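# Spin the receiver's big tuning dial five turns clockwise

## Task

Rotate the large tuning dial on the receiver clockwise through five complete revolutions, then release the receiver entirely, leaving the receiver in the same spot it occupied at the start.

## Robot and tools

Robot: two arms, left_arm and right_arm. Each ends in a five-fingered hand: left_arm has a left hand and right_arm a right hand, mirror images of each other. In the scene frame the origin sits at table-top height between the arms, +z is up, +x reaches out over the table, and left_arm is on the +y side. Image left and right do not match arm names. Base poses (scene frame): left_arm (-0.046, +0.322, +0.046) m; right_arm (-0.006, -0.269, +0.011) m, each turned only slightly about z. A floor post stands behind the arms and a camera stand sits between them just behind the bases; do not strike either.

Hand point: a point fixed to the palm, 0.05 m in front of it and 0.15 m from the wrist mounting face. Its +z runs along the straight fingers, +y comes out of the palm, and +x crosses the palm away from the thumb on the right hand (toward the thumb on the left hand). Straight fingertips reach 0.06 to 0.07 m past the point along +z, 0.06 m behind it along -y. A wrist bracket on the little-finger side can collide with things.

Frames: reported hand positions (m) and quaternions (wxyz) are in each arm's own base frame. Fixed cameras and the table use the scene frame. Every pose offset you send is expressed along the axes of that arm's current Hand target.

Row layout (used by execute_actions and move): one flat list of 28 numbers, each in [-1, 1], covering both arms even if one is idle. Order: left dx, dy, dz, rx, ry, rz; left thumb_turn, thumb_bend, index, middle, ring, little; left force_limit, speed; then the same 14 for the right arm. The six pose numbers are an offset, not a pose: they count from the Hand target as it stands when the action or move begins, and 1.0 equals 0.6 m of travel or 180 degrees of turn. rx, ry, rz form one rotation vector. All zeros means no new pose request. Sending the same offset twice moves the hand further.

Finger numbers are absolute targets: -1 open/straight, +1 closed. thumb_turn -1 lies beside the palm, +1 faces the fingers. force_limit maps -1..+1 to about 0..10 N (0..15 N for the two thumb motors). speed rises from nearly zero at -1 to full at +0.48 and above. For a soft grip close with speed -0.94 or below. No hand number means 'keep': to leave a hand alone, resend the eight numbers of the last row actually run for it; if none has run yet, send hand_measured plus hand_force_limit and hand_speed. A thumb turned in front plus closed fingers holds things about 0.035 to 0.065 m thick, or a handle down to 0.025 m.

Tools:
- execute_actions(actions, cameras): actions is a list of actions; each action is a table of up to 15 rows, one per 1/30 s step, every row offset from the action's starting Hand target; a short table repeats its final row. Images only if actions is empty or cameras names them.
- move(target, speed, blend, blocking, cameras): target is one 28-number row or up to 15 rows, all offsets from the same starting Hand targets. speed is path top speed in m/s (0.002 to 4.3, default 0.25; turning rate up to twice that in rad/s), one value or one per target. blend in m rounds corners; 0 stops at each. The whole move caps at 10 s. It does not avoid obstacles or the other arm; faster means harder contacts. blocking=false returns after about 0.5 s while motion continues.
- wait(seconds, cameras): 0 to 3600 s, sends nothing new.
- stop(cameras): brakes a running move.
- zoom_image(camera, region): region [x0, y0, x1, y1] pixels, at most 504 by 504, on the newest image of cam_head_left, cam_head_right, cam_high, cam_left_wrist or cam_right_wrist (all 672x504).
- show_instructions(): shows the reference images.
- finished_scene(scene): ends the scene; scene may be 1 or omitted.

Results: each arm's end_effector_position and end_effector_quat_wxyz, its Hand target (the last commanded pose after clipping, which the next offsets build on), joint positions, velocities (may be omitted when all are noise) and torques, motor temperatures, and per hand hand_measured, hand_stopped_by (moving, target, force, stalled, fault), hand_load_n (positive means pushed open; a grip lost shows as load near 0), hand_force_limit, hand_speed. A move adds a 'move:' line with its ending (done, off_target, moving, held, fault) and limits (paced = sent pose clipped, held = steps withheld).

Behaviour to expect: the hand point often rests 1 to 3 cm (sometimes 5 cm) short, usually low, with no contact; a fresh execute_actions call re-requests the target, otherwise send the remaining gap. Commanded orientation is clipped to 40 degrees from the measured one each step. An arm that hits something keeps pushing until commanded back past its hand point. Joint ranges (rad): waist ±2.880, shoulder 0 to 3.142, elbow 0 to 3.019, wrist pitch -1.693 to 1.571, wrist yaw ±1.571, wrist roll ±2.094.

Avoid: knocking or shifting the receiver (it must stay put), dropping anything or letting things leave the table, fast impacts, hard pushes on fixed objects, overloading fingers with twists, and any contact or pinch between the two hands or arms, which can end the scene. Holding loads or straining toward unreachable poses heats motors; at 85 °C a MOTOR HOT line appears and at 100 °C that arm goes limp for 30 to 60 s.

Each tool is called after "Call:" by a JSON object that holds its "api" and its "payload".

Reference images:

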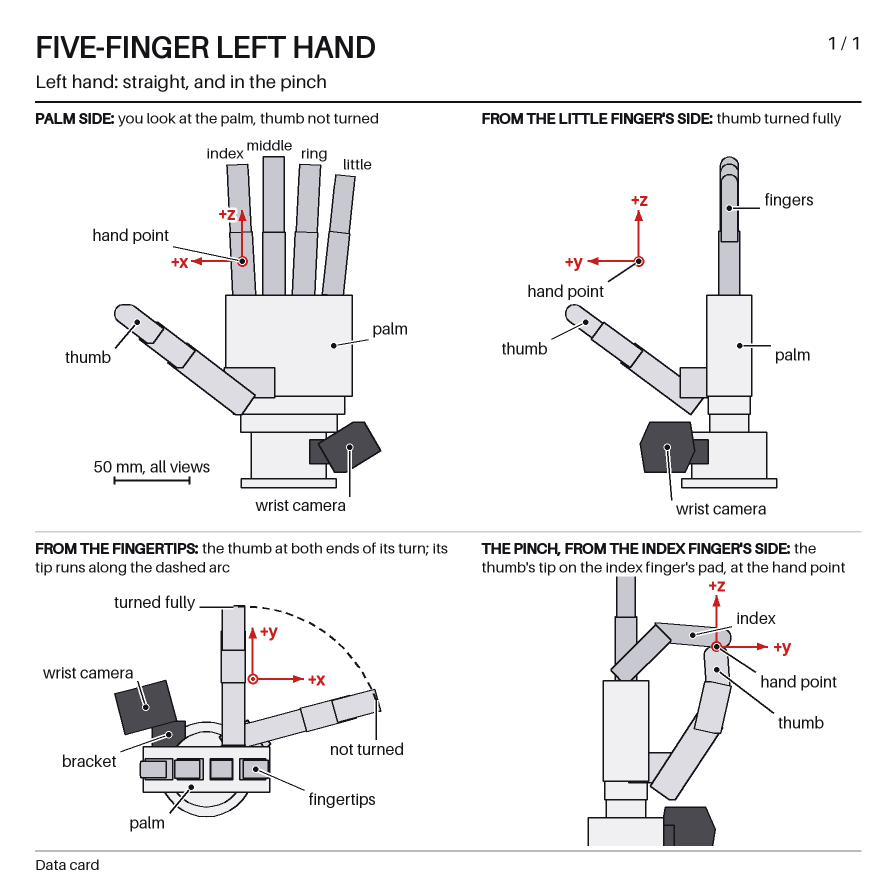

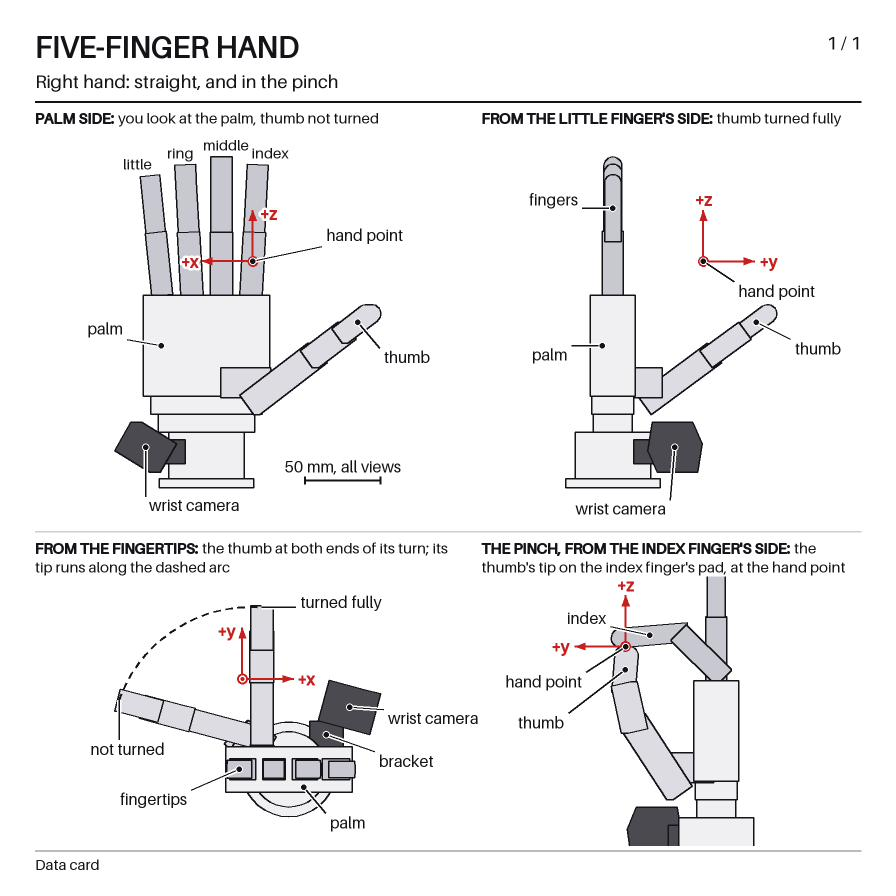

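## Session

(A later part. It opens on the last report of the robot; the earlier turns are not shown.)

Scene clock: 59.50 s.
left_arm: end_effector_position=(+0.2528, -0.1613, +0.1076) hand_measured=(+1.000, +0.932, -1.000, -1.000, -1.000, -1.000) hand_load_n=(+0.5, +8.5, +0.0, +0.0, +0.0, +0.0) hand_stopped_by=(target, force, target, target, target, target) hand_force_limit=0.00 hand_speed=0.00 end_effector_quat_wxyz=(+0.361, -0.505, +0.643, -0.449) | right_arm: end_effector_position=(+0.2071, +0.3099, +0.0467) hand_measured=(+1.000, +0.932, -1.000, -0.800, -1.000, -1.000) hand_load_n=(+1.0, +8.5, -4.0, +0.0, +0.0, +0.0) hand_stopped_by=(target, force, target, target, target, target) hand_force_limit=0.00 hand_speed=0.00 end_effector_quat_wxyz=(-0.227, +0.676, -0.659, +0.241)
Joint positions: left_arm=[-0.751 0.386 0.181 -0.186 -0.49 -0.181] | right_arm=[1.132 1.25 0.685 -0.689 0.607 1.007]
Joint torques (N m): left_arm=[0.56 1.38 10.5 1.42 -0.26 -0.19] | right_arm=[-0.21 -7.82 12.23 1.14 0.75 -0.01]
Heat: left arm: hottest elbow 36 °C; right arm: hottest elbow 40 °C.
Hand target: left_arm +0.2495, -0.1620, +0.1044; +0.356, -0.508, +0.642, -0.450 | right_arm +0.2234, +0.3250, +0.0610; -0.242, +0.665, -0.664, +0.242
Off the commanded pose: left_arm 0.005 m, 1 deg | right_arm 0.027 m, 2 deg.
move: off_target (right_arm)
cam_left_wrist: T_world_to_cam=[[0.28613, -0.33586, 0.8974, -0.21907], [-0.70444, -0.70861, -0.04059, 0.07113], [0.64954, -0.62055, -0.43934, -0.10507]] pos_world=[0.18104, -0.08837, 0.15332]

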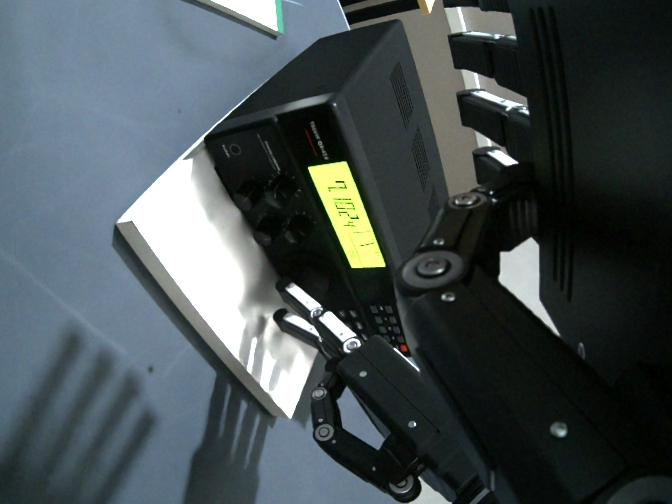

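Call:
{"api": "move", "payload": {"target": [[0,0,0,0,0,0,1,1,-1,-1,-1,-1,0,0,0,0.0426,-0.0358,0,0,0,1,1,-1,-0.8,-1,-1,0,0],[0,0,0,0,0,0,1,1,-1,-1,-1,-1,0,0,0,-0.0045,-0.092,0,0,0,1,1,-1,1,1,1,0,0],[0,0,0,0,0,0,1,1,-1,-1,-1,-1,0,0,-0.005,-0.0535,-0.0508,0,0,0,1,1,-1,1,1,1,0,0]], "speed": [0.08,0.1,0.08], "cameras": ["cam_left_wrist"]}}

Call:
{"api": "zoom_image", "payload": {"camera": "cam_left_wrist", "region": [250, 220, 370, 340]}}

Scene clock: 65.60 s.
left_arm: end_effector_position=(+0.2528, -0.1613, +0.1076) hand_measured=(+1.000, +0.932, -1.000, -1.000, -1.000, -1.000) hand_load_n=(+1.0, +8.5, +0.0, +0.0, +0.0, +0.0) hand_stopped_by=(target, force, target, target, target, target) hand_force_limit=0.00 hand_speed=0.00 end_effector_quat_wxyz=(+0.361, -0.505, +0.643, -0.449) | right_arm: end_effector_position=(+0.2189, +0.3126, +0.0930) hand_measured=(+1.000, +0.932, -1.000, -0.352, +1.000, +1.000) hand_load_n=(+7.0, +9.0, +0.0, +6.5, +0.0, +0.0) hand_stopped_by=(target, force, target, force, target, target) hand_force_limit=0.00 hand_speed=0.00 end_effector_quat_wxyz=(-0.228, +0.668, -0.664, +0.247)
Joint positions: left_arm=[-0.751 0.386 0.181 -0.186 -0.49 -0.181] | right_arm=[1.112 1.201 0.78 -0.826 0.616 1.002]
Joint torques (N m): left_arm=[0.38 1.38 10.5 1.43 -0.26 -0.19] | right_arm=[0.62 -7.77 12.23 1.44 0.31 -0.12]
Heat: left arm: hottest elbow 37 °C; right arm: hottest elbow 41 °C.
Hand target: left_arm +0.2495, -0.1620, +0.1044; +0.356, -0.508, +0.642, -0.450 | right_arm +0.2285, +0.3279, +0.1050; -0.242, +0.664, -0.664, +0.242
Off the commanded pose: left_arm 0.005 m, 1 deg | right_arm 0.022 m, 2 deg.
move: off_target (right_arm); target 2's new numbers were sent with right_arm's hand 0.022 m and 2 deg from that target
cam_left_wrist: T_world_to_cam=[[0.28613, -0.33586, 0.8974, -0.21907], [-0.70444, -0.70861, -0.04059, 0.07113], [0.64954, -0.62055, -0.43934, -0.10507]] pos_world=[0.18104, -0.08837, 0.15332]

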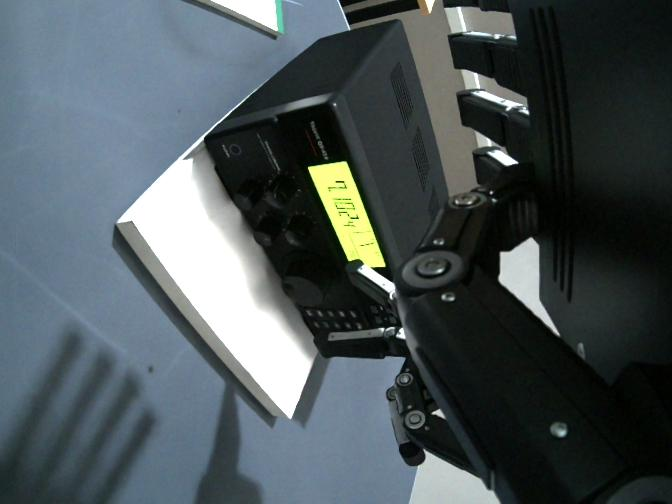

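Scaled by 4.200 from the camera's image (finer frame: 960x720).

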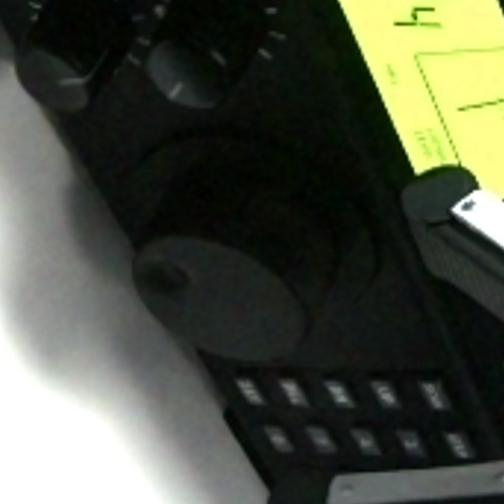

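Call:
{"api": "move", "payload": {"target": [[0,0,0,0,0,0,1,1,-1,-1,-1,-1,0,0,0,0,0,0,0,0,1,1,-1,-0.8,1,1,0,0],[0,0,0,0,0,0,1,1,-1,-1,-1,-1,0,0,0,0,0,0,0,0,1,-1,-1,-0.8,1,1,0,0],[0,0,0,0,0,0,1,1,-1,-1,-1,-1,0,0,0,0,0,0,0,0,1,-1,-1,0.9,1,1,0,0]], "cameras": ["cam_left_wrist"]}}

Scene clock: 69.03 s.
left_arm: end_effector_position=(+0.2528, -0.1613, +0.1076) hand_measured=(+1.000, +0.932, -1.000, -1.000, -1.000, -1.000) hand_load_n=(+1.0, +8.5, +0.0, +0.0, +0.0, +0.0) hand_stopped_by=(target, force, target, target, target, target) hand_force_limit=0.00 hand_speed=0.00 end_effector_quat_wxyz=(+0.361, -0.505, +0.643, -0.449) | right_arm: end_effector_position=(+0.2187, +0.3126, +0.0929) hand_measured=(+1.000, -1.000, -1.000, +0.900, +1.000, +1.000) hand_load_n=(+0.0, +0.0, +0.0, +0.0, +0.0, +0.0) hand_stopped_by=(target, target, target, target, target, target) hand_force_limit=0.00 hand_speed=0.00 end_effector_quat_wxyz=(-0.228, +0.668, -0.664, +0.247)
Joint positions: left_arm=[-0.751 0.386 0.181 -0.186 -0.49 -0.181] | right_arm=[1.112 1.201 0.78 -0.826 0.615 1.001]
Joint torques (N m): left_arm=[0.44 1.49 10.48 1.4 -0.27 -0.2] | right_arm=[0.62 -7.77 12.22 1.42 0.31 -0.11]
Heat: left arm: hottest elbow 37 °C; right arm: hottest elbow 42 °C.
Hand target: left_arm +0.2495, -0.1620, +0.1044; +0.356, -0.508, +0.642, -0.450 | right_arm +0.2284, +0.3280, +0.1049; -0.242, +0.665, -0.664, +0.242
Off the commanded pose: left_arm 0.005 m, 1 deg | right_arm 0.022 m, 2 deg.
move: done; target 2's new numbers were sent with right_arm's hand 0.022 m and 2 deg from that target; target 3's new numbers were sent with right_arm's hand 0.022 m and 2 deg from that target
cam_left_wrist: T_world_to_cam=[[0.28613, -0.33586, 0.8974, -0.21907], [-0.70444, -0.70861, -0.04059, 0.07113], [0.64954, -0.62055, -0.43934, -0.10507]] pos_world=[0.18104, -0.08837, 0.15332]

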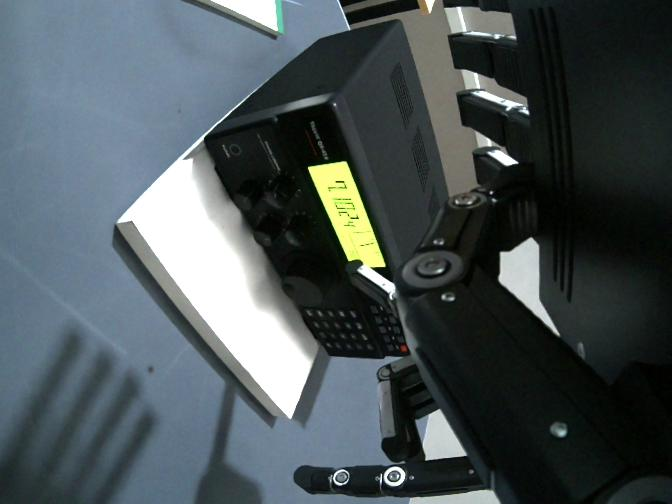

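Call:
{"api": "move", "payload": {"target": [0,0,0,0,0,0,1,1,-1,-1,-1,-1,0,0,0.0058,0.0289,0.0345,0,0,0,1,-1,-1,0.9,1,1,0,0], "speed": 0.06, "cameras": ["cam_left_wrist"]}}

Call:
{"api": "zoom_image", "payload": {"camera": "cam_left_wrist", "region": [260, 240, 350, 330]}}

Scene clock: 70.13 s.
left_arm: end_effector_position=(+0.2528, -0.1613, +0.1076) hand_measured=(+1.000, +0.932, -1.000, -1.000, -1.000, -1.000) hand_load_n=(+1.0, +8.5, +0.0, +0.0, +0.0, +0.0) hand_stopped_by=(target, force, target, target, target, target) hand_force_limit=0.00 hand_speed=0.00 end_effector_quat_wxyz=(+0.361, -0.505, +0.643, -0.449) | right_arm: end_effector_position=(+0.2252, +0.3243, +0.0821) hand_measured=(+1.000, -1.000, -1.000, +0.900, +1.000, +1.000) hand_load_n=(+0.0, +0.0, +0.0, +0.0, +0.0, +0.5) hand_stopped_by=(target, target, target, target, target, target) hand_force_limit=0.00 hand_speed=0.00 end_effector_quat_wxyz=(-0.245, +0.663, -0.665, +0.241)
Joint positions: left_arm=[-0.751 0.386 0.181 -0.186 -0.49 -0.181] | right_arm=[1.109 1.23 0.763 -0.739 0.613 0.996]
Joint torques (N m): left_arm=[0.38 1.38 10.51 1.35 -0.27 -0.2] | right_arm=[0.44 -8 8.92 1.47 0.3 -0.1]
Heat: left arm: hottest elbow 37 °C; right arm: hottest elbow 42 °C.
Hand target: left_arm +0.2495, -0.1620, +0.1044; +0.356, -0.508, +0.642, -0.450 | right_arm +0.2285, +0.3247, +0.0781; -0.242, +0.664, -0.664, +0.241
Off the commanded pose: left_arm 0.005 m, 1 deg | right_arm 0.005 m, 0 deg.
move: done
cam_left_wrist: T_world_to_cam=[[0.28613, -0.33586, 0.8974, -0.21907], [-0.70444, -0.70861, -0.04059, 0.07113], [0.64954, -0.62055, -0.43934, -0.10507]] pos_world=[0.18104, -0.08837, 0.15332]

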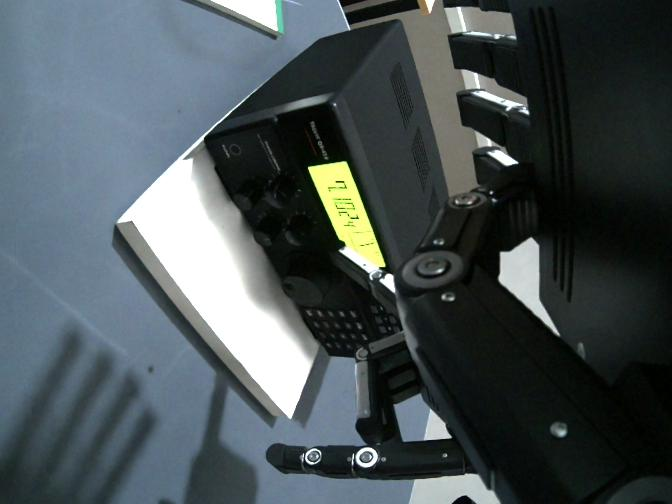

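Scaled by 5.600 from the camera's image (finer frame: 960x720).

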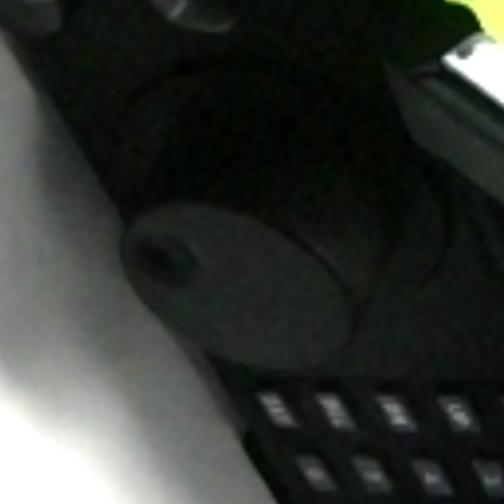

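Call:
{"api": "move", "payload": {"target": [[0,0,0,0,0,0,1,1,-1,-1,-1,-1,0,0,0.0212,0.0109,-0.0091,0,0,0,1,-1,-1,0.9,1,1,0,0],[0,0,0,0,0,0,1,1,-1,-1,-1,-1,0,0,0.0212,0.0238,0.0063,0,0,0,1,-1,-1,0.9,1,1,0,0]], "speed": 0.05, "cameras": ["cam_left_wrist"]}}

Call:
{"api": "zoom_image", "payload": {"camera": "cam_left_wrist", "region": [260, 230, 360, 330]}}

Scene clock: 71.70 s.
left_arm: end_effector_position=(+0.2528, -0.1613, +0.1076) hand_measured=(+1.000, +0.932, -1.000, -1.000, -1.000, -1.000) hand_load_n=(+1.0, +8.5, +0.0, +0.0, +0.0, +0.0) hand_stopped_by=(target, force, target, target, target, target) hand_force_limit=0.00 hand_speed=0.00 end_effector_quat_wxyz=(+0.361, -0.505, +0.643, -0.449) | right_arm: end_effector_position=(+0.2194, +0.3125, +0.0699) hand_measured=(+1.000, -1.000, -1.000, +0.900, +1.000, +1.000) hand_load_n=(+0.0, +0.0, +0.0, +0.0, +0.0, +0.0) hand_stopped_by=(target, target, target, target, target, target) hand_force_limit=0.00 hand_speed=0.00 end_effector_quat_wxyz=(-0.244, +0.664, -0.665, +0.241)
Joint positions: left_arm=[-0.751 0.386 0.181 -0.186 -0.49 -0.181] | right_arm=[1.109 1.212 0.714 -0.711 0.613 0.996]
Joint torques (N m): left_arm=[0.38 1.38 10.51 1.39 -0.27 -0.2] | right_arm=[0.91 -8.12 8.27 1.44 0.38 -0.05]
Heat: left arm: hottest elbow 37 °C; right arm: hottest elbow 42 °C.
Hand target: left_arm +0.2495, -0.1620, +0.1044; +0.356, -0.508, +0.642, -0.450 | right_arm +0.2200, +0.3118, +0.0659; -0.242, +0.664, -0.664, +0.242
Off the commanded pose: left_arm 0.005 m, 1 deg | right_arm 0.004 m, 0 deg.
move: done
cam_left_wrist: T_world_to_cam=[[0.28613, -0.33586, 0.8974, -0.21907], [-0.70444, -0.70861, -0.04059, 0.07113], [0.64954, -0.62055, -0.43934, -0.10507]] pos_world=[0.18104, -0.08837, 0.15332]

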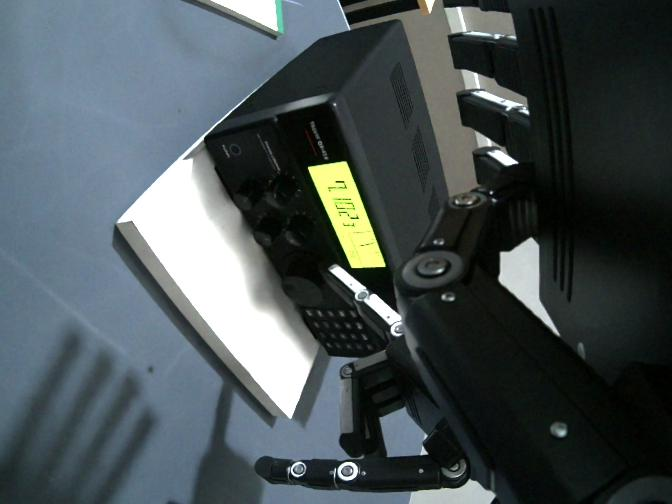

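Scaled by 5.040 from the camera's image (finer frame: 960x720).

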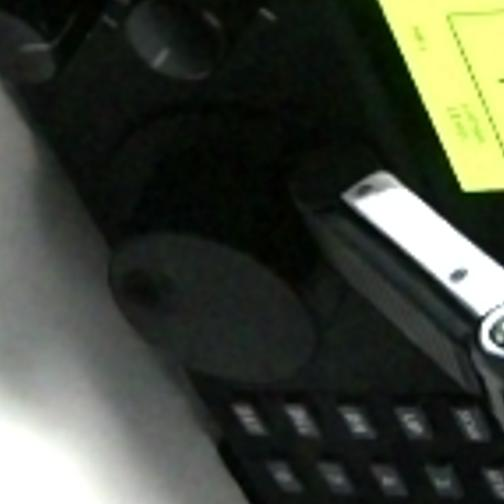

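Call:
{"api": "move", "payload": {"target": [[0,0,0,0,0,0,1,1,-1,-1,-1,-1,0,0,0.0197,-0.0055,-0.0065,0,0,0,1,-1,-1,0.9,1,1,0,0],[0,0,0,0,0,0,1,1,-1,-1,-1,-1,0,0,0.0467,0.0,0.0,0,0,0,1,-1,-1,0.9,1,1,0,0]], "speed": 0.05, "blend": 0.004, "cameras": ["cam_left_wrist"]}}

Call:
{"api": "zoom_image", "payload": {"camera": "cam_left_wrist", "region": [260, 230, 360, 330]}}

Call:
{"api": "zoom_image", "payload": {"camera": "cam_left_wrist", "region": [290, 150, 400, 280]}}

Scene clock: 73.00 s.
left_arm: end_effector_position=(+0.2528, -0.1613, +0.1076) hand_measured=(+1.000, +0.932, -1.000, -1.000, -1.000, -1.000) hand_load_n=(+0.5, +8.5, +0.0, +0.0, +0.0, +0.0) hand_stopped_by=(target, force, target, target, target, target) hand_force_limit=0.00 hand_speed=0.00 end_effector_quat_wxyz=(+0.361, -0.505, +0.643, -0.449) | right_arm: end_effector_position=(+0.2168, +0.2828, +0.0628) hand_measured=(+1.000, -1.000, -1.000, +0.900, +1.000, +1.000) hand_load_n=(+0.0, +0.0, +0.0, +0.0, +0.0, +0.0) hand_stopped_by=(target, target, target, target, target, target) hand_force_limit=0.00 hand_speed=0.00 end_effector_quat_wxyz=(-0.236, +0.666, -0.664, +0.243)
Joint positions: left_arm=[-0.751 0.386 0.181 -0.186 -0.49 -0.181] | right_arm=[1.071 1.148 0.646 -0.701 0.6 0.954]
Joint torques (N m): left_arm=[0.5 1.38 10.47 1.4 -0.27 -0.19] | right_arm=[0.44 -8.23 8.72 1.5 0.29 -0.1]
Heat: left arm: hottest elbow 37 °C; right arm: hottest elbow 42 °C.
Hand target: left_arm +0.2495, -0.1620, +0.1044; +0.356, -0.508, +0.642, -0.450 | right_arm +0.2200, +0.2838, +0.0659; -0.242, +0.665, -0.664, +0.242
Off the commanded pose: left_arm 0.005 m, 1 deg | right_arm 0.005 m, 1 deg.
move: done
cam_left_wrist: T_world_to_cam=[[0.28613, -0.33586, 0.8974, -0.21907], [-0.70444, -0.70861, -0.04059, 0.07113], [0.64954, -0.62055, -0.43934, -0.10507]] pos_world=[0.18104, -0.08837, 0.15332]

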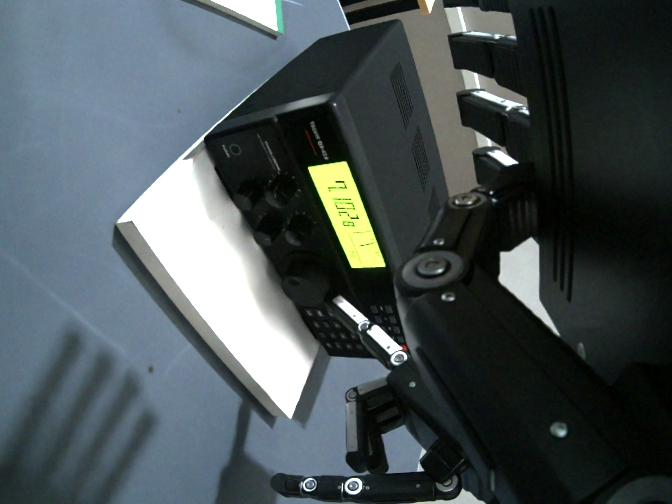

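Scaled by 5.040 from the camera's image (finer frame: 960x720).

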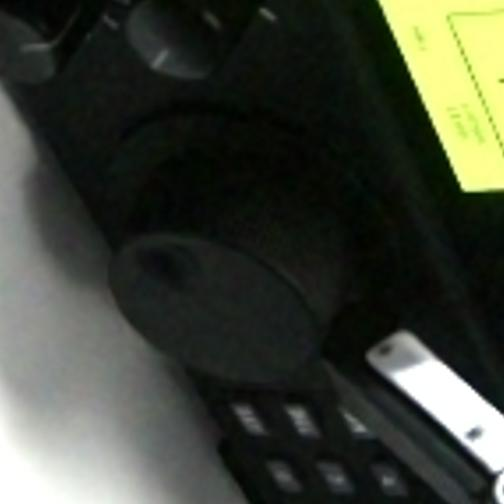

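Scaled by 3.877 from the camera's image (finer frame: 960x720).

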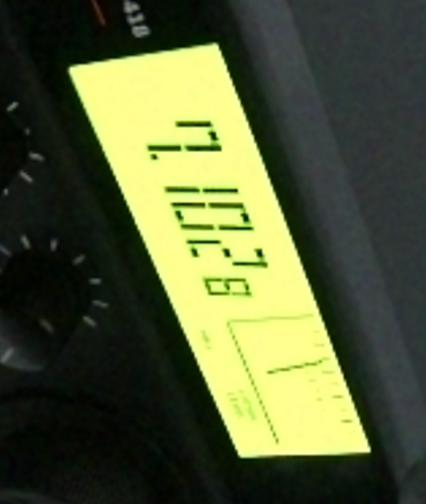

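Call:
{"api": "move", "payload": {"target": [[0,0,0,0,0,0,1,1,-1,-1,-1,-1,0,0,0,-0.0311,-0.037,0,0,0,1,-1,-1,0.9,1,1,0,0],[0,0,0,0,0,0,1,1,-1,-1,-1,-1,0,0,-0.0737,-0.0311,-0.037,0,0,0,1,-1,-1,0.9,1,1,0,0],[0,0,0,0,0,0,1,1,-1,-1,-1,-1,0,0,-0.057,-0.0087,-0.0103,0,0,0,1,-1,-1,0.9,1,1,0,0],[0,0,0,0,0,0,1,1,-1,-1,-1,-1,0,0,-0.047,0,0,0,0,0,1,-1,-1,0.9,1,1,0,0],[0,0,0,0,0,0,1,1,-1,-1,-1,-1,0,0,-0.027,-0.0012,-0.0014,0,0,0,1,-1,-1,0.9,1,1,0,0],[0,0,0,0,0,0,1,1,-1,-1,-1,-1,0,0,-0.007,0.0031,0.0037,0,0,0,1,-1,-1,0.9,1,1,0,0],[0,0,0,0,0,0,1,1,-1,-1,-1,-1,0,0,0.0097,0.0128,0.0152,0,0,0,1,-1,-1,0.9,1,1,0,0]], "speed": [0.12,0.12,0.1,0.05,0.05,0.05,0.05], "blend": [0.01,0,0.002,0.003,0.003,0.003,0], "cameras": ["cam_left_wrist"]}}

Call:
{"api": "zoom_image", "payload": {"camera": "cam_left_wrist", "region": [260, 150, 400, 330]}}

Scene clock: 76.97 s.
left_arm: end_effector_position=(+0.2528, -0.1613, +0.1076) hand_measured=(+1.000, +0.932, -1.000, -1.000, -1.000, -1.000) hand_load_n=(+1.0, +8.5, -0.5, +0.0, +0.0, +0.0) hand_stopped_by=(target, force, target, target, target, target) hand_force_limit=0.00 hand_speed=0.00 end_effector_quat_wxyz=(+0.361, -0.505, +0.643, -0.449) | right_arm: end_effector_position=(+0.2172, +0.2775, +0.0565) hand_measured=(+1.000, -1.000, -1.000, +0.900, +1.000, +1.000) hand_load_n=(+0.0, +0.0, +0.0, +0.0, +0.0, +0.0) hand_stopped_by=(target, target, target, target, target, target) hand_force_limit=0.00 hand_speed=0.00 end_effector_quat_wxyz=(-0.244, +0.663, -0.666, +0.241)
Joint positions: left_arm=[-0.751 0.386 0.181 -0.186 -0.49 -0.181] | right_arm=[1.061 1.132 0.611 -0.658 0.595 0.943]
Joint torques (N m): left_arm=[0.38 1.44 10.52 1.37 -0.28 -0.19] | right_arm=[0.5 -6.53 8.79 1.47 0.31 -0.14]
Heat: left arm: hottest elbow 37 °C; right arm: hottest elbow 42 °C.
Hand target: left_arm +0.2495, -0.1620, +0.1044; +0.356, -0.508, +0.642, -0.450 | right_arm +0.2201, +0.2780, +0.0539; -0.242, +0.664, -0.664, +0.242
Off the commanded pose: left_arm 0.005 m, 1 deg | right_arm 0.004 m, 0 deg.
move: done
cam_left_wrist: T_world_to_cam=[[0.28613, -0.33586, 0.8974, -0.21907], [-0.70444, -0.70861, -0.04059, 0.07113], [0.64954, -0.62055, -0.43934, -0.10507]] pos_world=[0.18104, -0.08837, 0.15332]

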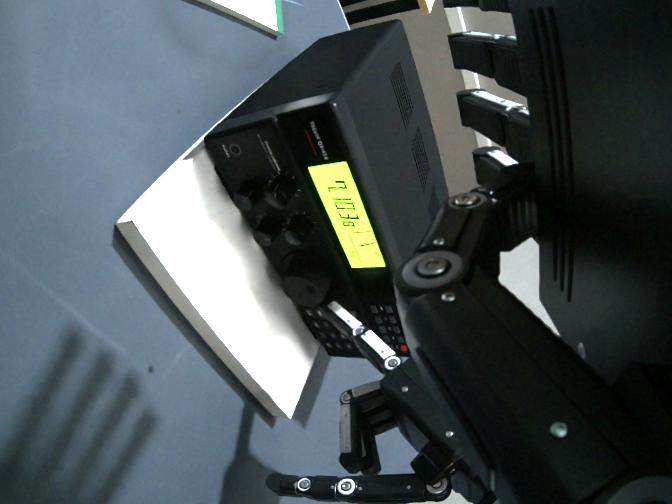

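Scaled by 2.800 from the camera's image (finer frame: 960x720).

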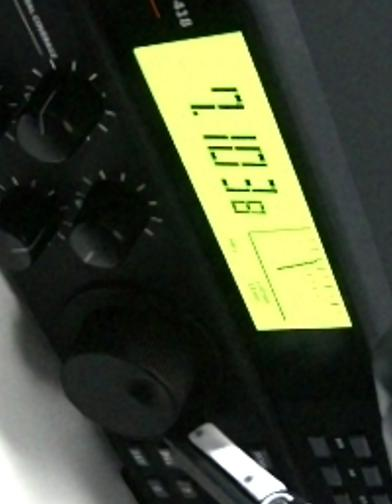

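Call:
{"api": "zoom_image", "payload": {"camera": "cam_left_wrist", "region": [260, 240, 350, 330]}}

Scaled by 5.600 from the camera's image (finer frame: 960x720).

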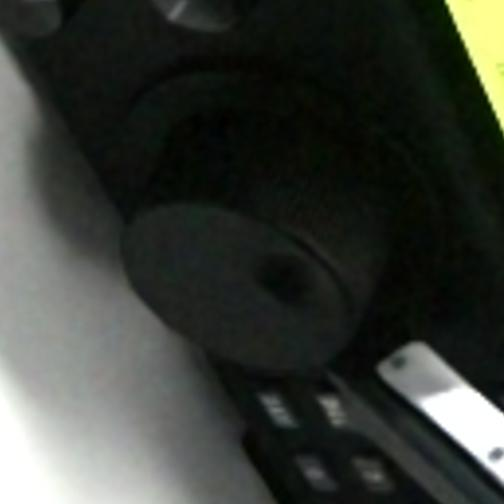

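Call:
{"api": "move", "payload": {"target": [[0,0,0,0,0,0,1,1,-1,-1,-1,-1,0,0,0,-0.044,-0.0525,0,0,0,1,-1,-1,0.9,1,1,0,0],[0,0,0,0,0,0,1,1,-1,-1,-1,-1,0,0,-0.0833,-0.044,-0.0525,0,0,0,1,-1,-1,0.9,1,1,0,0],[0,0,0,0,0,0,1,1,-1,-1,-1,-1,0,0,-0.0667,-0.0215,-0.0257,0,0,0,1,-1,-1,0.9,1,1,0,0],[0,0,0,0,0,0,1,1,-1,-1,-1,-1,0,0,-0.0567,-0.013,-0.0154,0,0,0,1,-1,-1,0.9,1,1,0,0],[0,0,0,0,0,0,1,1,-1,-1,-1,-1,0,0,-0.0367,-0.014,-0.0167,0,0,0,1,-1,-1,0.9,1,1,0,0],[0,0,0,0,0,0,1,1,-1,-1,-1,-1,0,0,-0.0167,-0.0098,-0.0116,0,0,0,1,-1,-1,0.9,1,1,0,0],[0,0,0,0,0,0,1,1,-1,-1,-1,-1,0,0,0,0,0,0,0,0,1,-1,-1,0.9,1,1,0,0],[0,0,0,0,0,0,1,1,-1,-1,-1,-1,0,0,0,-0.044,-0.0525,0,0,0,1,-1,-1,0.9,1,1,0,0],[0,0,0,0,0,0,1,1,-1,-1,-1,-1,0,0,-0.0833,-0.044,-0.0525,0,0,0,1,-1,-1,0.9,1,1,0,0],[0,0,0,0,0,0,1,1,-1,-1,-1,-1,0,0,-0.0667,-0.0215,-0.0257,0,0,0,1,-1,-1,0.9,1,1,0,0],[0,0,0,0,0,0,1,1,-1,-1,-1,-1,0,0,-0.0567,-0.013,-0.0154,0,0,0,1,-1,-1,0.9,1,1,0,0],[0,0,0,0,0,0,1,1,-1,-1,-1,-1,0,0,-0.0367,-0.014,-0.0167,0,0,0,1,-1,-1,0.9,1,1,0,0],[0,0,0,0,0,0,1,1,-1,-1,-1,-1,0,0,-0.0167,-0.0098,-0.0116,0,0,0,1,-1,-1,0.9,1,1,0,0],[0,0,0,0,0,0,1,1,-1,-1,-1,-1,0,0,0,0,0,0,0,0,1,-1,-1,0.9,1,1,0,0]], "speed": [0.12,0.12,0.1,0.05,0.05,0.05,0.05,0.12,0.12,0.1,0.05,0.05,0.05,0.05], "blend": [0.01,0,0.002,0.003,0.003,0.003,0.001,0.01,0,0.002,0.003,0.003,0.003,0], "cameras": ["cam_left_wrist"]}}

Call:
{"api": "zoom_image", "payload": {"camera": "cam_left_wrist", "region": [260, 150, 400, 330]}}

Scene clock: 83.03 s.
left_arm: end_effector_position=(+0.2528, -0.1613, +0.1076) hand_measured=(+1.000, +0.932, -1.000, -1.000, -1.000, -1.000) hand_load_n=(+0.5, +8.5, +0.0, +0.0, +0.0, +0.0) hand_stopped_by=(target, force, target, target, target, target) hand_force_limit=0.00 hand_speed=0.00 end_effector_quat_wxyz=(+0.361, -0.505, +0.643, -0.449) | right_arm: end_effector_position=(+0.2172, +0.2780, +0.0568) hand_measured=(+1.000, -1.000, -1.000, +0.900, +1.000, +1.000) hand_load_n=(+0.0, +0.0, +0.0, +0.0, +0.0, +0.0) hand_stopped_by=(target, target, target, target, target, target) hand_force_limit=0.00 hand_speed=0.00 end_effector_quat_wxyz=(-0.245, +0.663, -0.666, +0.240)
Joint positions: left_arm=[-0.751 0.386 0.181 -0.186 -0.49 -0.181] | right_arm=[1.061 1.131 0.611 -0.656 0.594 0.943]
Joint torques (N m): left_arm=[0.62 1.38 10.47 1.36 -0.28 -0.21] | right_arm=[0.5 -6.48 8.81 1.52 0.33 -0.14]
Heat: left arm: hottest elbow 37 °C; right arm: hottest elbow 42 °C.
Hand target: left_arm +0.2495, -0.1620, +0.1044; +0.356, -0.508, +0.642, -0.450 | right_arm +0.2199, +0.2780, +0.0538; -0.242, +0.665, -0.664, +0.242
Off the commanded pose: left_arm 0.005 m, 1 deg | right_arm 0.004 m, 0 deg.
move: done
cam_left_wrist: T_world_to_cam=[[0.28613, -0.33586, 0.8974, -0.21907], [-0.70444, -0.70861, -0.04059, 0.07113], [0.64954, -0.62055, -0.43934, -0.10507]] pos_world=[0.18104, -0.08837, 0.15332]

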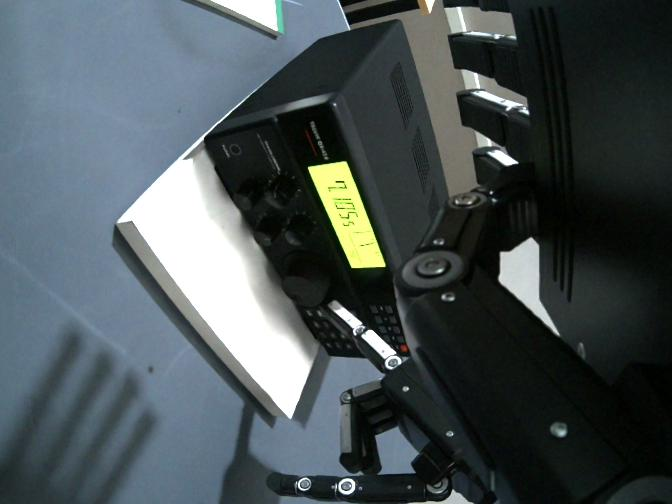

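Scaled by 2.800 from the camera's image (finer frame: 960x720).

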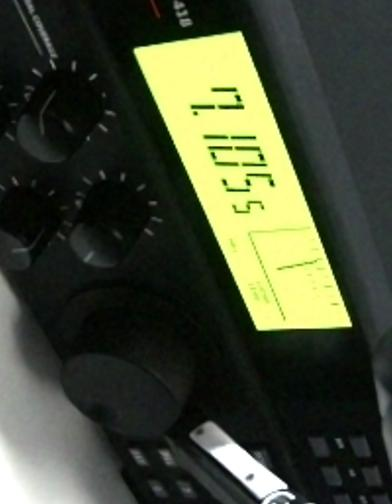

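Call:
{"api": "zoom_image", "payload": {"camera": "cam_left_wrist", "region": [260, 240, 350, 330]}}

Scaled by 5.600 from the camera's image (finer frame: 960x720).

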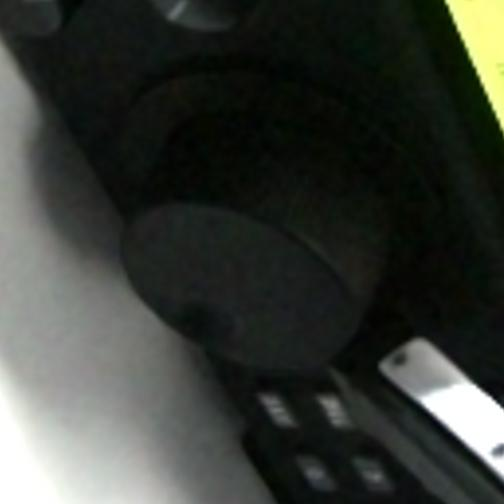

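Call:
{"api": "move", "payload": {"target": [[0,0,0,0,0,0,1,1,-1,-1,-1,-1,0,0,0,-0.044,-0.0525,0,0,0,1,-1,-1,0.9,1,1,0,0],[0,0,0,0,0,0,1,1,-1,-1,-1,-1,0,0,-0.0833,-0.044,-0.0525,0,0,0,1,-1,-1,0.9,1,1,0,0],[0,0,0,0,0,0,1,1,-1,-1,-1,-1,0,0,-0.0567,-0.013,-0.0154,0,0,0,1,-1,-1,0.9,1,1,0,0],[0,0,0,0,0,0,1,1,-1,-1,-1,-1,0,0,-0.0367,-0.014,-0.0167,0,0,0,1,-1,-1,0.9,1,1,0,0],[0,0,0,0,0,0,1,1,-1,-1,-1,-1,0,0,0,0,0,0,0,0,1,-1,-1,0.9,1,1,0,0],[0,0,0,0,0,0,1,1,-1,-1,-1,-1,0,0,0,-0.044,-0.0525,0,0,0,1,-1,-1,0.9,1,1,0,0],[0,0,0,0,0,0,1,1,-1,-1,-1,-1,0,0,-0.0833,-0.044,-0.0525,0,0,0,1,-1,-1,0.9,1,1,0,0],[0,0,0,0,0,0,1,1,-1,-1,-1,-1,0,0,-0.0567,-0.013,-0.0154,0,0,0,1,-1,-1,0.9,1,1,0,0],[0,0,0,0,0,0,1,1,-1,-1,-1,-1,0,0,-0.0367,-0.014,-0.0167,0,0,0,1,-1,-1,0.9,1,1,0,0],[0,0,0,0,0,0,1,1,-1,-1,-1,-1,0,0,0,0,0,0,0,0,1,-1,-1,0.9,1,1,0,0],[0,0,0,0,0,0,1,1,-1,-1,-1,-1,0,0,0,-0.044,-0.0525,0,0,0,1,-1,-1,0.9,1,1,0,0],[0,0,0,0,0,0,1,1,-1,-1,-1,-1,0,0,-0.0833,-0.044,-0.0525,0,0,0,1,-1,-1,0.9,1,1,0,0],[0,0,0,0,0,0,1,1,-1,-1,-1,-1,0,0,-0.0567,-0.013,-0.0154,0,0,0,1,-1,-1,0.9,1,1,0,0],[0,0,0,0,0,0,1,1,-1,-1,-1,-1,0,0,-0.0367,-0.014,-0.0167,0,0,0,1,-1,-1,0.9,1,1,0,0],[0,0,0,0,0,0,1,1,-1,-1,-1,-1,0,0,0,0,0,0,0,0,1,-1,-1,0.9,1,1,0,0]], "speed": [0.15,0.15,0.1,0.06,0.06,0.15,0.15,0.1,0.06,0.06,0.15,0.15,0.1,0.06,0.06], "blend": [0.01,0,0.003,0.003,0.001,0.01,0,0.003,0.003,0.001,0.01,0,0.003,0.003,0], "cameras": ["cam_left_wrist"]}}

Call:
{"api": "zoom_image", "payload": {"camera": "cam_left_wrist", "region": [260, 150, 400, 330]}}

Scene clock: 90.73 s.
left_arm: end_effector_position=(+0.2528, -0.1613, +0.1076) hand_measured=(+1.000, +0.932, -1.000, -1.000, -1.000, -1.000) hand_load_n=(+1.0, +8.5, +0.0, +0.0, -0.5, +0.0) hand_stopped_by=(target, force, target, target, target, target) hand_force_limit=0.00 hand_speed=0.00 end_effector_quat_wxyz=(+0.361, -0.505, +0.643, -0.449) | right_arm: end_effector_position=(+0.2173, +0.2783, +0.0572) hand_measured=(+1.000, -1.000, -1.000, +0.900, +1.000, +1.000) hand_load_n=(+0.0, +0.0, -0.5, +0.0, +0.0, +0.0) hand_stopped_by=(target, target, target, target, target, target) hand_force_limit=0.00 hand_speed=0.00 end_effector_quat_wxyz=(-0.245, +0.663, -0.666, +0.240)
Joint positions: left_arm=[-0.751 0.386 0.181 -0.186 -0.49 -0.181] | right_arm=[1.061 1.131 0.612 -0.656 0.594 0.943]
Joint torques (N m): left_arm=[0.44 1.38 10.47 1.43 -0.27 -0.2] | right_arm=[0.5 -6.53 8.92 1.51 0.32 -0.09]
Heat: left arm: hottest elbow 37 °C; right arm: hottest elbow 42 °C.
Hand target: left_arm +0.2495, -0.1620, +0.1044; +0.356, -0.508, +0.642, -0.450 | right_arm +0.2200, +0.2780, +0.0540; -0.242, +0.664, -0.664, +0.242
Off the commanded pose: left_arm 0.005 m, 1 deg | right_arm 0.004 m, 0 deg.
move: done
cam_left_wrist: T_world_to_cam=[[0.28613, -0.33586, 0.8974, -0.21907], [-0.70444, -0.70861, -0.04059, 0.07113], [0.64954, -0.62055, -0.43934, -0.10507]] pos_world=[0.18104, -0.08837, 0.15332]

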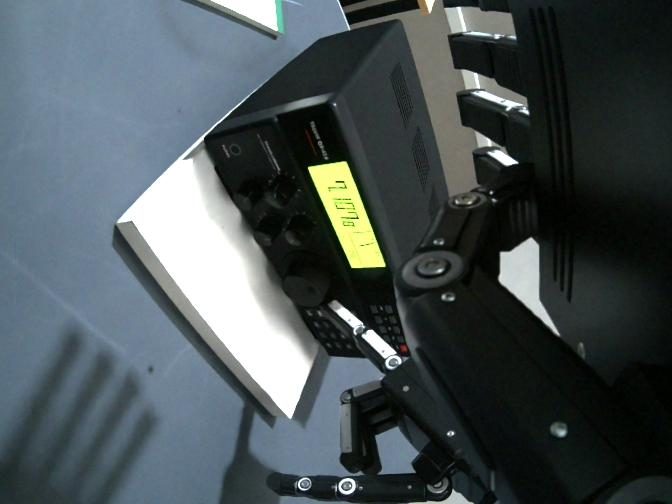

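Scaled by 2.800 from the camera's image (finer frame: 960x720).

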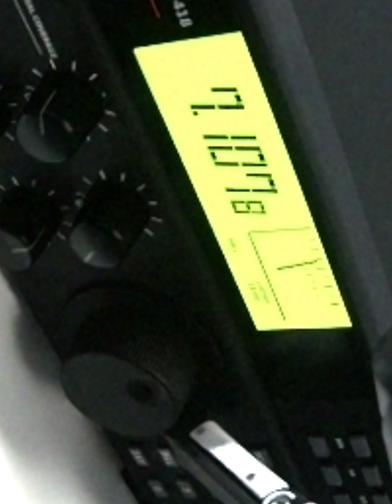

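Call:
{"api": "zoom_image", "payload": {"camera": "cam_left_wrist", "region": [260, 240, 350, 330]}}

Scaled by 5.600 from the camera's image (finer frame: 960x720).

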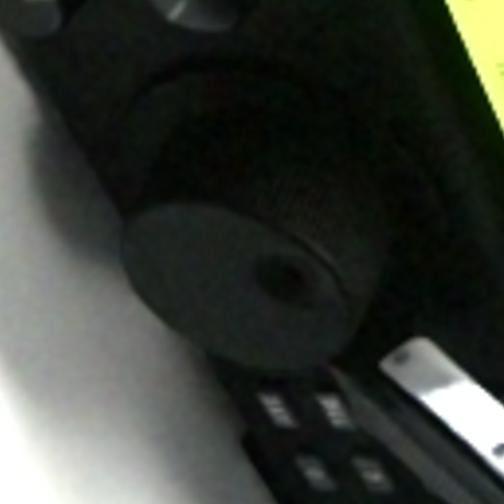

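Call:
{"api": "move", "payload": {"target": [[0,0,0,0,0,0,1,1,-1,-1,-1,-1,0,0,0,-0.044,-0.0525,0,0,0,1,-1,-1,0.9,1,1,0,0],[0,0,0,0,0,0,1,1,-1,-1,-1,-1,0,0,-0.0833,-0.044,-0.0525,0,0,0,1,-1,-1,0.9,1,1,0,0],[0,0,0,0,0,0,1,1,-1,-1,-1,-1,0,0,-0.0567,-0.013,-0.0154,0,0,0,1,-1,-1,0.9,1,1,0,0],[0,0,0,0,0,0,1,1,-1,-1,-1,-1,0,0,-0.0367,-0.0115,-0.0137,0,0,0,1,-1,-1,0.9,1,1,0,0],[0,0,0,0,0,0,1,1,-1,-1,-1,-1,0,0,0,0,0,0,0,0,1,-1,-1,0.9,1,1,0,0],[0,0,0,0,0,0,1,1,-1,-1,-1,-1,0,0,0,-0.044,-0.0525,0,0,0,1,-1,-1,0.9,1,1,0,0],[0,0,0,0,0,0,1,1,-1,-1,-1,-1,0,0,-0.0833,-0.044,-0.0525,0,0,0,1,-1,-1,0.9,1,1,0,0],[0,0,0,0,0,0,1,1,-1,-1,-1,-1,0,0,-0.0567,-0.013,-0.0154,0,0,0,1,-1,-1,0.9,1,1,0,0],[0,0,0,0,0,0,1,1,-1,-1,-1,-1,0,0,-0.0367,-0.0115,-0.0137,0,0,0,1,-1,-1,0.9,1,1,0,0],[0,0,0,0,0,0,1,1,-1,-1,-1,-1,0,0,0,0,0,0,0,0,1,-1,-1,0.9,1,1,0,0],[0,0,0,0,0,0,1,1,-1,-1,-1,-1,0,0,0,-0.044,-0.0525,0,0,0,1,-1,-1,0.9,1,1,0,0],[0,0,0,0,0,0,1,1,-1,-1,-1,-1,0,0,-0.0833,-0.044,-0.0525,0,0,0,1,-1,-1,0.9,1,1,0,0],[0,0,0,0,0,0,1,1,-1,-1,-1,-1,0,0,-0.0567,-0.013,-0.0154,0,0,0,1,-1,-1,0.9,1,1,0,0],[0,0,0,0,0,0,1,1,-1,-1,-1,-1,0,0,-0.0367,-0.0115,-0.0137,0,0,0,1,-1,-1,0.9,1,1,0,0],[0,0,0,0,0,0,1,1,-1,-1,-1,-1,0,0,0,0,0,0,0,0,1,-1,-1,0.9,1,1,0,0]], "speed": [0.15,0.15,0.1,0.06,0.06,0.15,0.15,0.1,0.06,0.06,0.15,0.15,0.1,0.06,0.06], "blend": [0.01,0,0.003,0.003,0.001,0.01,0,0.003,0.003,0.001,0.01,0,0.003,0.003,0], "cameras": ["cam_left_wrist"]}}

Call:
{"api": "zoom_image", "payload": {"camera": "cam_left_wrist", "region": [260, 150, 400, 330]}}

Scene clock: 97.97 s.
left_arm: end_effector_position=(+0.2528, -0.1613, +0.1076) hand_measured=(+1.000, +0.932, -1.000, -1.000, -1.000, -1.000) hand_load_n=(+1.0, +8.5, +0.0, +0.0, +0.0, +0.0) hand_stopped_by=(target, force, target, target, target, target) hand_force_limit=0.00 hand_speed=0.00 end_effector_quat_wxyz=(+0.361, -0.505, +0.643, -0.449) | right_arm: end_effector_position=(+0.2174, +0.2784, +0.0572) hand_measured=(+1.000, -1.000, -1.000, +0.900, +1.000, +1.000) hand_load_n=(+0.0, +0.0, +0.0, +0.0, +0.0, +0.0) hand_stopped_by=(target, target, target, target, target, target) hand_force_limit=0.00 hand_speed=0.00 end_effector_quat_wxyz=(-0.245, +0.663, -0.666, +0.240)
Joint positions: left_arm=[-0.751 0.386 0.181 -0.186 -0.49 -0.181] | right_arm=[1.061 1.131 0.612 -0.655 0.594 0.943]
Joint torques (N m): left_arm=[0.38 1.38 10.5 1.4 -0.27 -0.21] | right_arm=[0.5 -6.48 8.57 1.48 0.32 -0.12]
Heat: left arm: hottest elbow 37 °C; right arm: hottest elbow 42 °C.
Hand target: left_arm +0.2495, -0.1620, +0.1044; +0.356, -0.508, +0.642, -0.450 | right_arm +0.2200, +0.2780, +0.0539; -0.242, +0.665, -0.664, +0.242
Off the commanded pose: left_arm 0.005 m, 1 deg | right_arm 0.004 m, 0 deg.
move: done
cam_left_wrist: T_world_to_cam=[[0.28613, -0.33586, 0.8974, -0.21907], [-0.70444, -0.70861, -0.04059, 0.07113], [0.64954, -0.62055, -0.43934, -0.10507]] pos_world=[0.18104, -0.08837, 0.15332]

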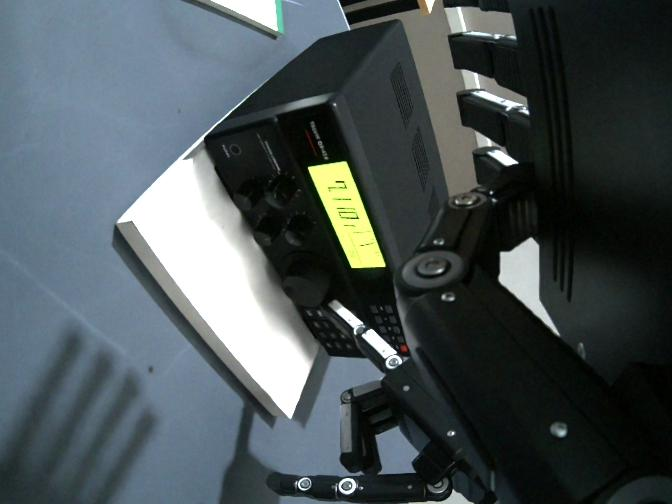

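Scaled by 2.800 from the camera's image (finer frame: 960x720).

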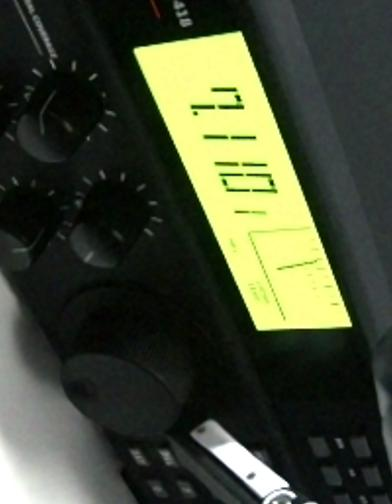

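Call:
{"api": "move", "payload": {"target": [[0,0,0,0,0,0,1,1,-1,-1,-1,-1,0,0,0,-0.044,-0.0525,0,0,0,1,-1,-1,0.9,1,1,0,0],[0,0,0,0,0,0,1,1,-1,-1,-1,-1,0,0,-0.0833,-0.044,-0.0525,0,0,0,1,-1,-1,0.9,1,1,0,0],[0,0,0,0,0,0,1,1,-1,-1,-1,-1,0,0,-0.0583,-0.013,-0.0154,0,0,0,1,-1,-1,0.9,1,1,0,0],[0,0,0,0,0,0,1,1,-1,-1,-1,-1,0,0,-0.0367,-0.0115,-0.0137,0,0,0,1,-1,-1,0.9,1,1,0,0],[0,0,0,0,0,0,1,1,-1,-1,-1,-1,0,0,0,0,0,0,0,0,1,-1,-1,0.9,1,1,0,0],[0,0,0,0,0,0,1,1,-1,-1,-1,-1,0,0,0,-0.044,-0.0525,0,0,0,1,-1,-1,0.9,1,1,0,0],[0,0,0,0,0,0,1,1,-1,-1,-1,-1,0,0,-0.0833,-0.044,-0.0525,0,0,0,1,-1,-1,0.9,1,1,0,0],[0,0,0,0,0,0,1,1,-1,-1,-1,-1,0,0,-0.0583,-0.013,-0.0154,0,0,0,1,-1,-1,0.9,1,1,0,0],[0,0,0,0,0,0,1,1,-1,-1,-1,-1,0,0,-0.0367,-0.0115,-0.0137,0,0,0,1,-1,-1,0.9,1,1,0,0],[0,0,0,0,0,0,1,1,-1,-1,-1,-1,0,0,0,0,0,0,0,0,1,-1,-1,0.9,1,1,0,0],[0,0,0,0,0,0,1,1,-1,-1,-1,-1,0,0,0,-0.044,-0.0525,0,0,0,1,-1,-1,0.9,1,1,0,0],[0,0,0,0,0,0,1,1,-1,-1,-1,-1,0,0,-0.0833,-0.044,-0.0525,0,0,0,1,-1,-1,0.9,1,1,0,0],[0,0,0,0,0,0,1,1,-1,-1,-1,-1,0,0,-0.0583,-0.013,-0.0154,0,0,0,1,-1,-1,0.9,1,1,0,0],[0,0,0,0,0,0,1,1,-1,-1,-1,-1,0,0,-0.0367,-0.0115,-0.0137,0,0,0,1,-1,-1,0.9,1,1,0,0],[0,0,0,0,0,0,1,1,-1,-1,-1,-1,0,0,0,0,0,0,0,0,1,-1,-1,0.9,1,1,0,0]], "speed": [0.18,0.18,0.1,0.06,0.06,0.18,0.18,0.1,0.06,0.06,0.18,0.18,0.1,0.06,0.06], "blend": [0.01,0,0.003,0.003,0.001,0.01,0,0.003,0.003,0.001,0.01,0,0.003,0.003,0], "cameras": ["cam_left_wrist"]}}

Call:
{"api": "zoom_image", "payload": {"camera": "cam_left_wrist", "region": [260, 150, 400, 330]}}

Scene clock: 105.17 s.
left_arm: end_effector_position=(+0.2528, -0.1613, +0.1076) hand_measured=(+1.000, +0.932, -1.000, -1.000, -1.000, -1.000) hand_load_n=(+0.5, +8.5, +0.0, +0.0, +0.0, +0.0) hand_stopped_by=(target, force, target, target, target, target) hand_force_limit=0.00 hand_speed=0.00 end_effector_quat_wxyz=(+0.361, -0.505, +0.643, -0.449) | right_arm: end_effector_position=(+0.2173, +0.2783, +0.0572) hand_measured=(+1.000, -1.000, -1.000, +0.900, +1.000, +1.000) hand_load_n=(+0.0, +0.0, +0.0, +0.0, +0.0, +0.0) hand_stopped_by=(target, target, target, target, target, target) hand_force_limit=0.00 hand_speed=0.00 end_effector_quat_wxyz=(-0.245, +0.663, -0.666, +0.240)
Joint positions: left_arm=[-0.751 0.386 0.181 -0.186 -0.49 -0.181] | right_arm=[1.061 1.131 0.612 -0.656 0.594 0.943]
Joint torques (N m): left_arm=[0.38 1.44 10.47 1.4 -0.27 -0.19] | right_arm=[0.5 -6.42 8.68 1.48 0.32 -0.1]
Heat: left arm: hottest elbow 38 °C; right arm: hottest elbow 42 °C.
Hand target: left_arm +0.2495, -0.1620, +0.1044; +0.356, -0.508, +0.642, -0.450 | right_arm +0.2199, +0.2780, +0.0539; -0.242, +0.665, -0.664, +0.242
Off the commanded pose: left_arm 0.005 m, 1 deg | right_arm 0.004 m, 0 deg.
move: done
cam_left_wrist: T_world_to_cam=[[0.28613, -0.33586, 0.8974, -0.21907], [-0.70444, -0.70861, -0.04059, 0.07113], [0.64954, -0.62055, -0.43934, -0.10507]] pos_world=[0.18104, -0.08837, 0.15332]

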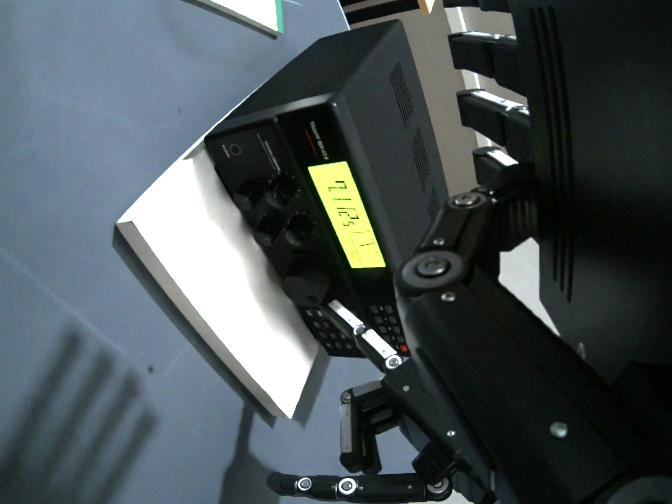

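Scaled by 2.800 from the camera's image (finer frame: 960x720).

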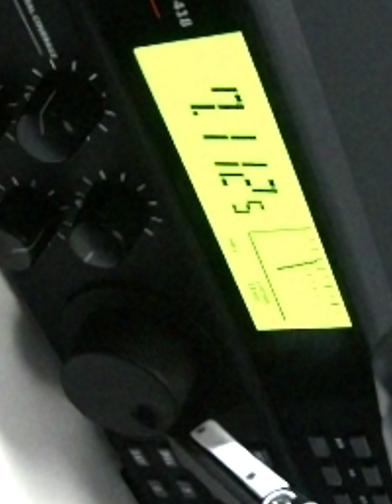

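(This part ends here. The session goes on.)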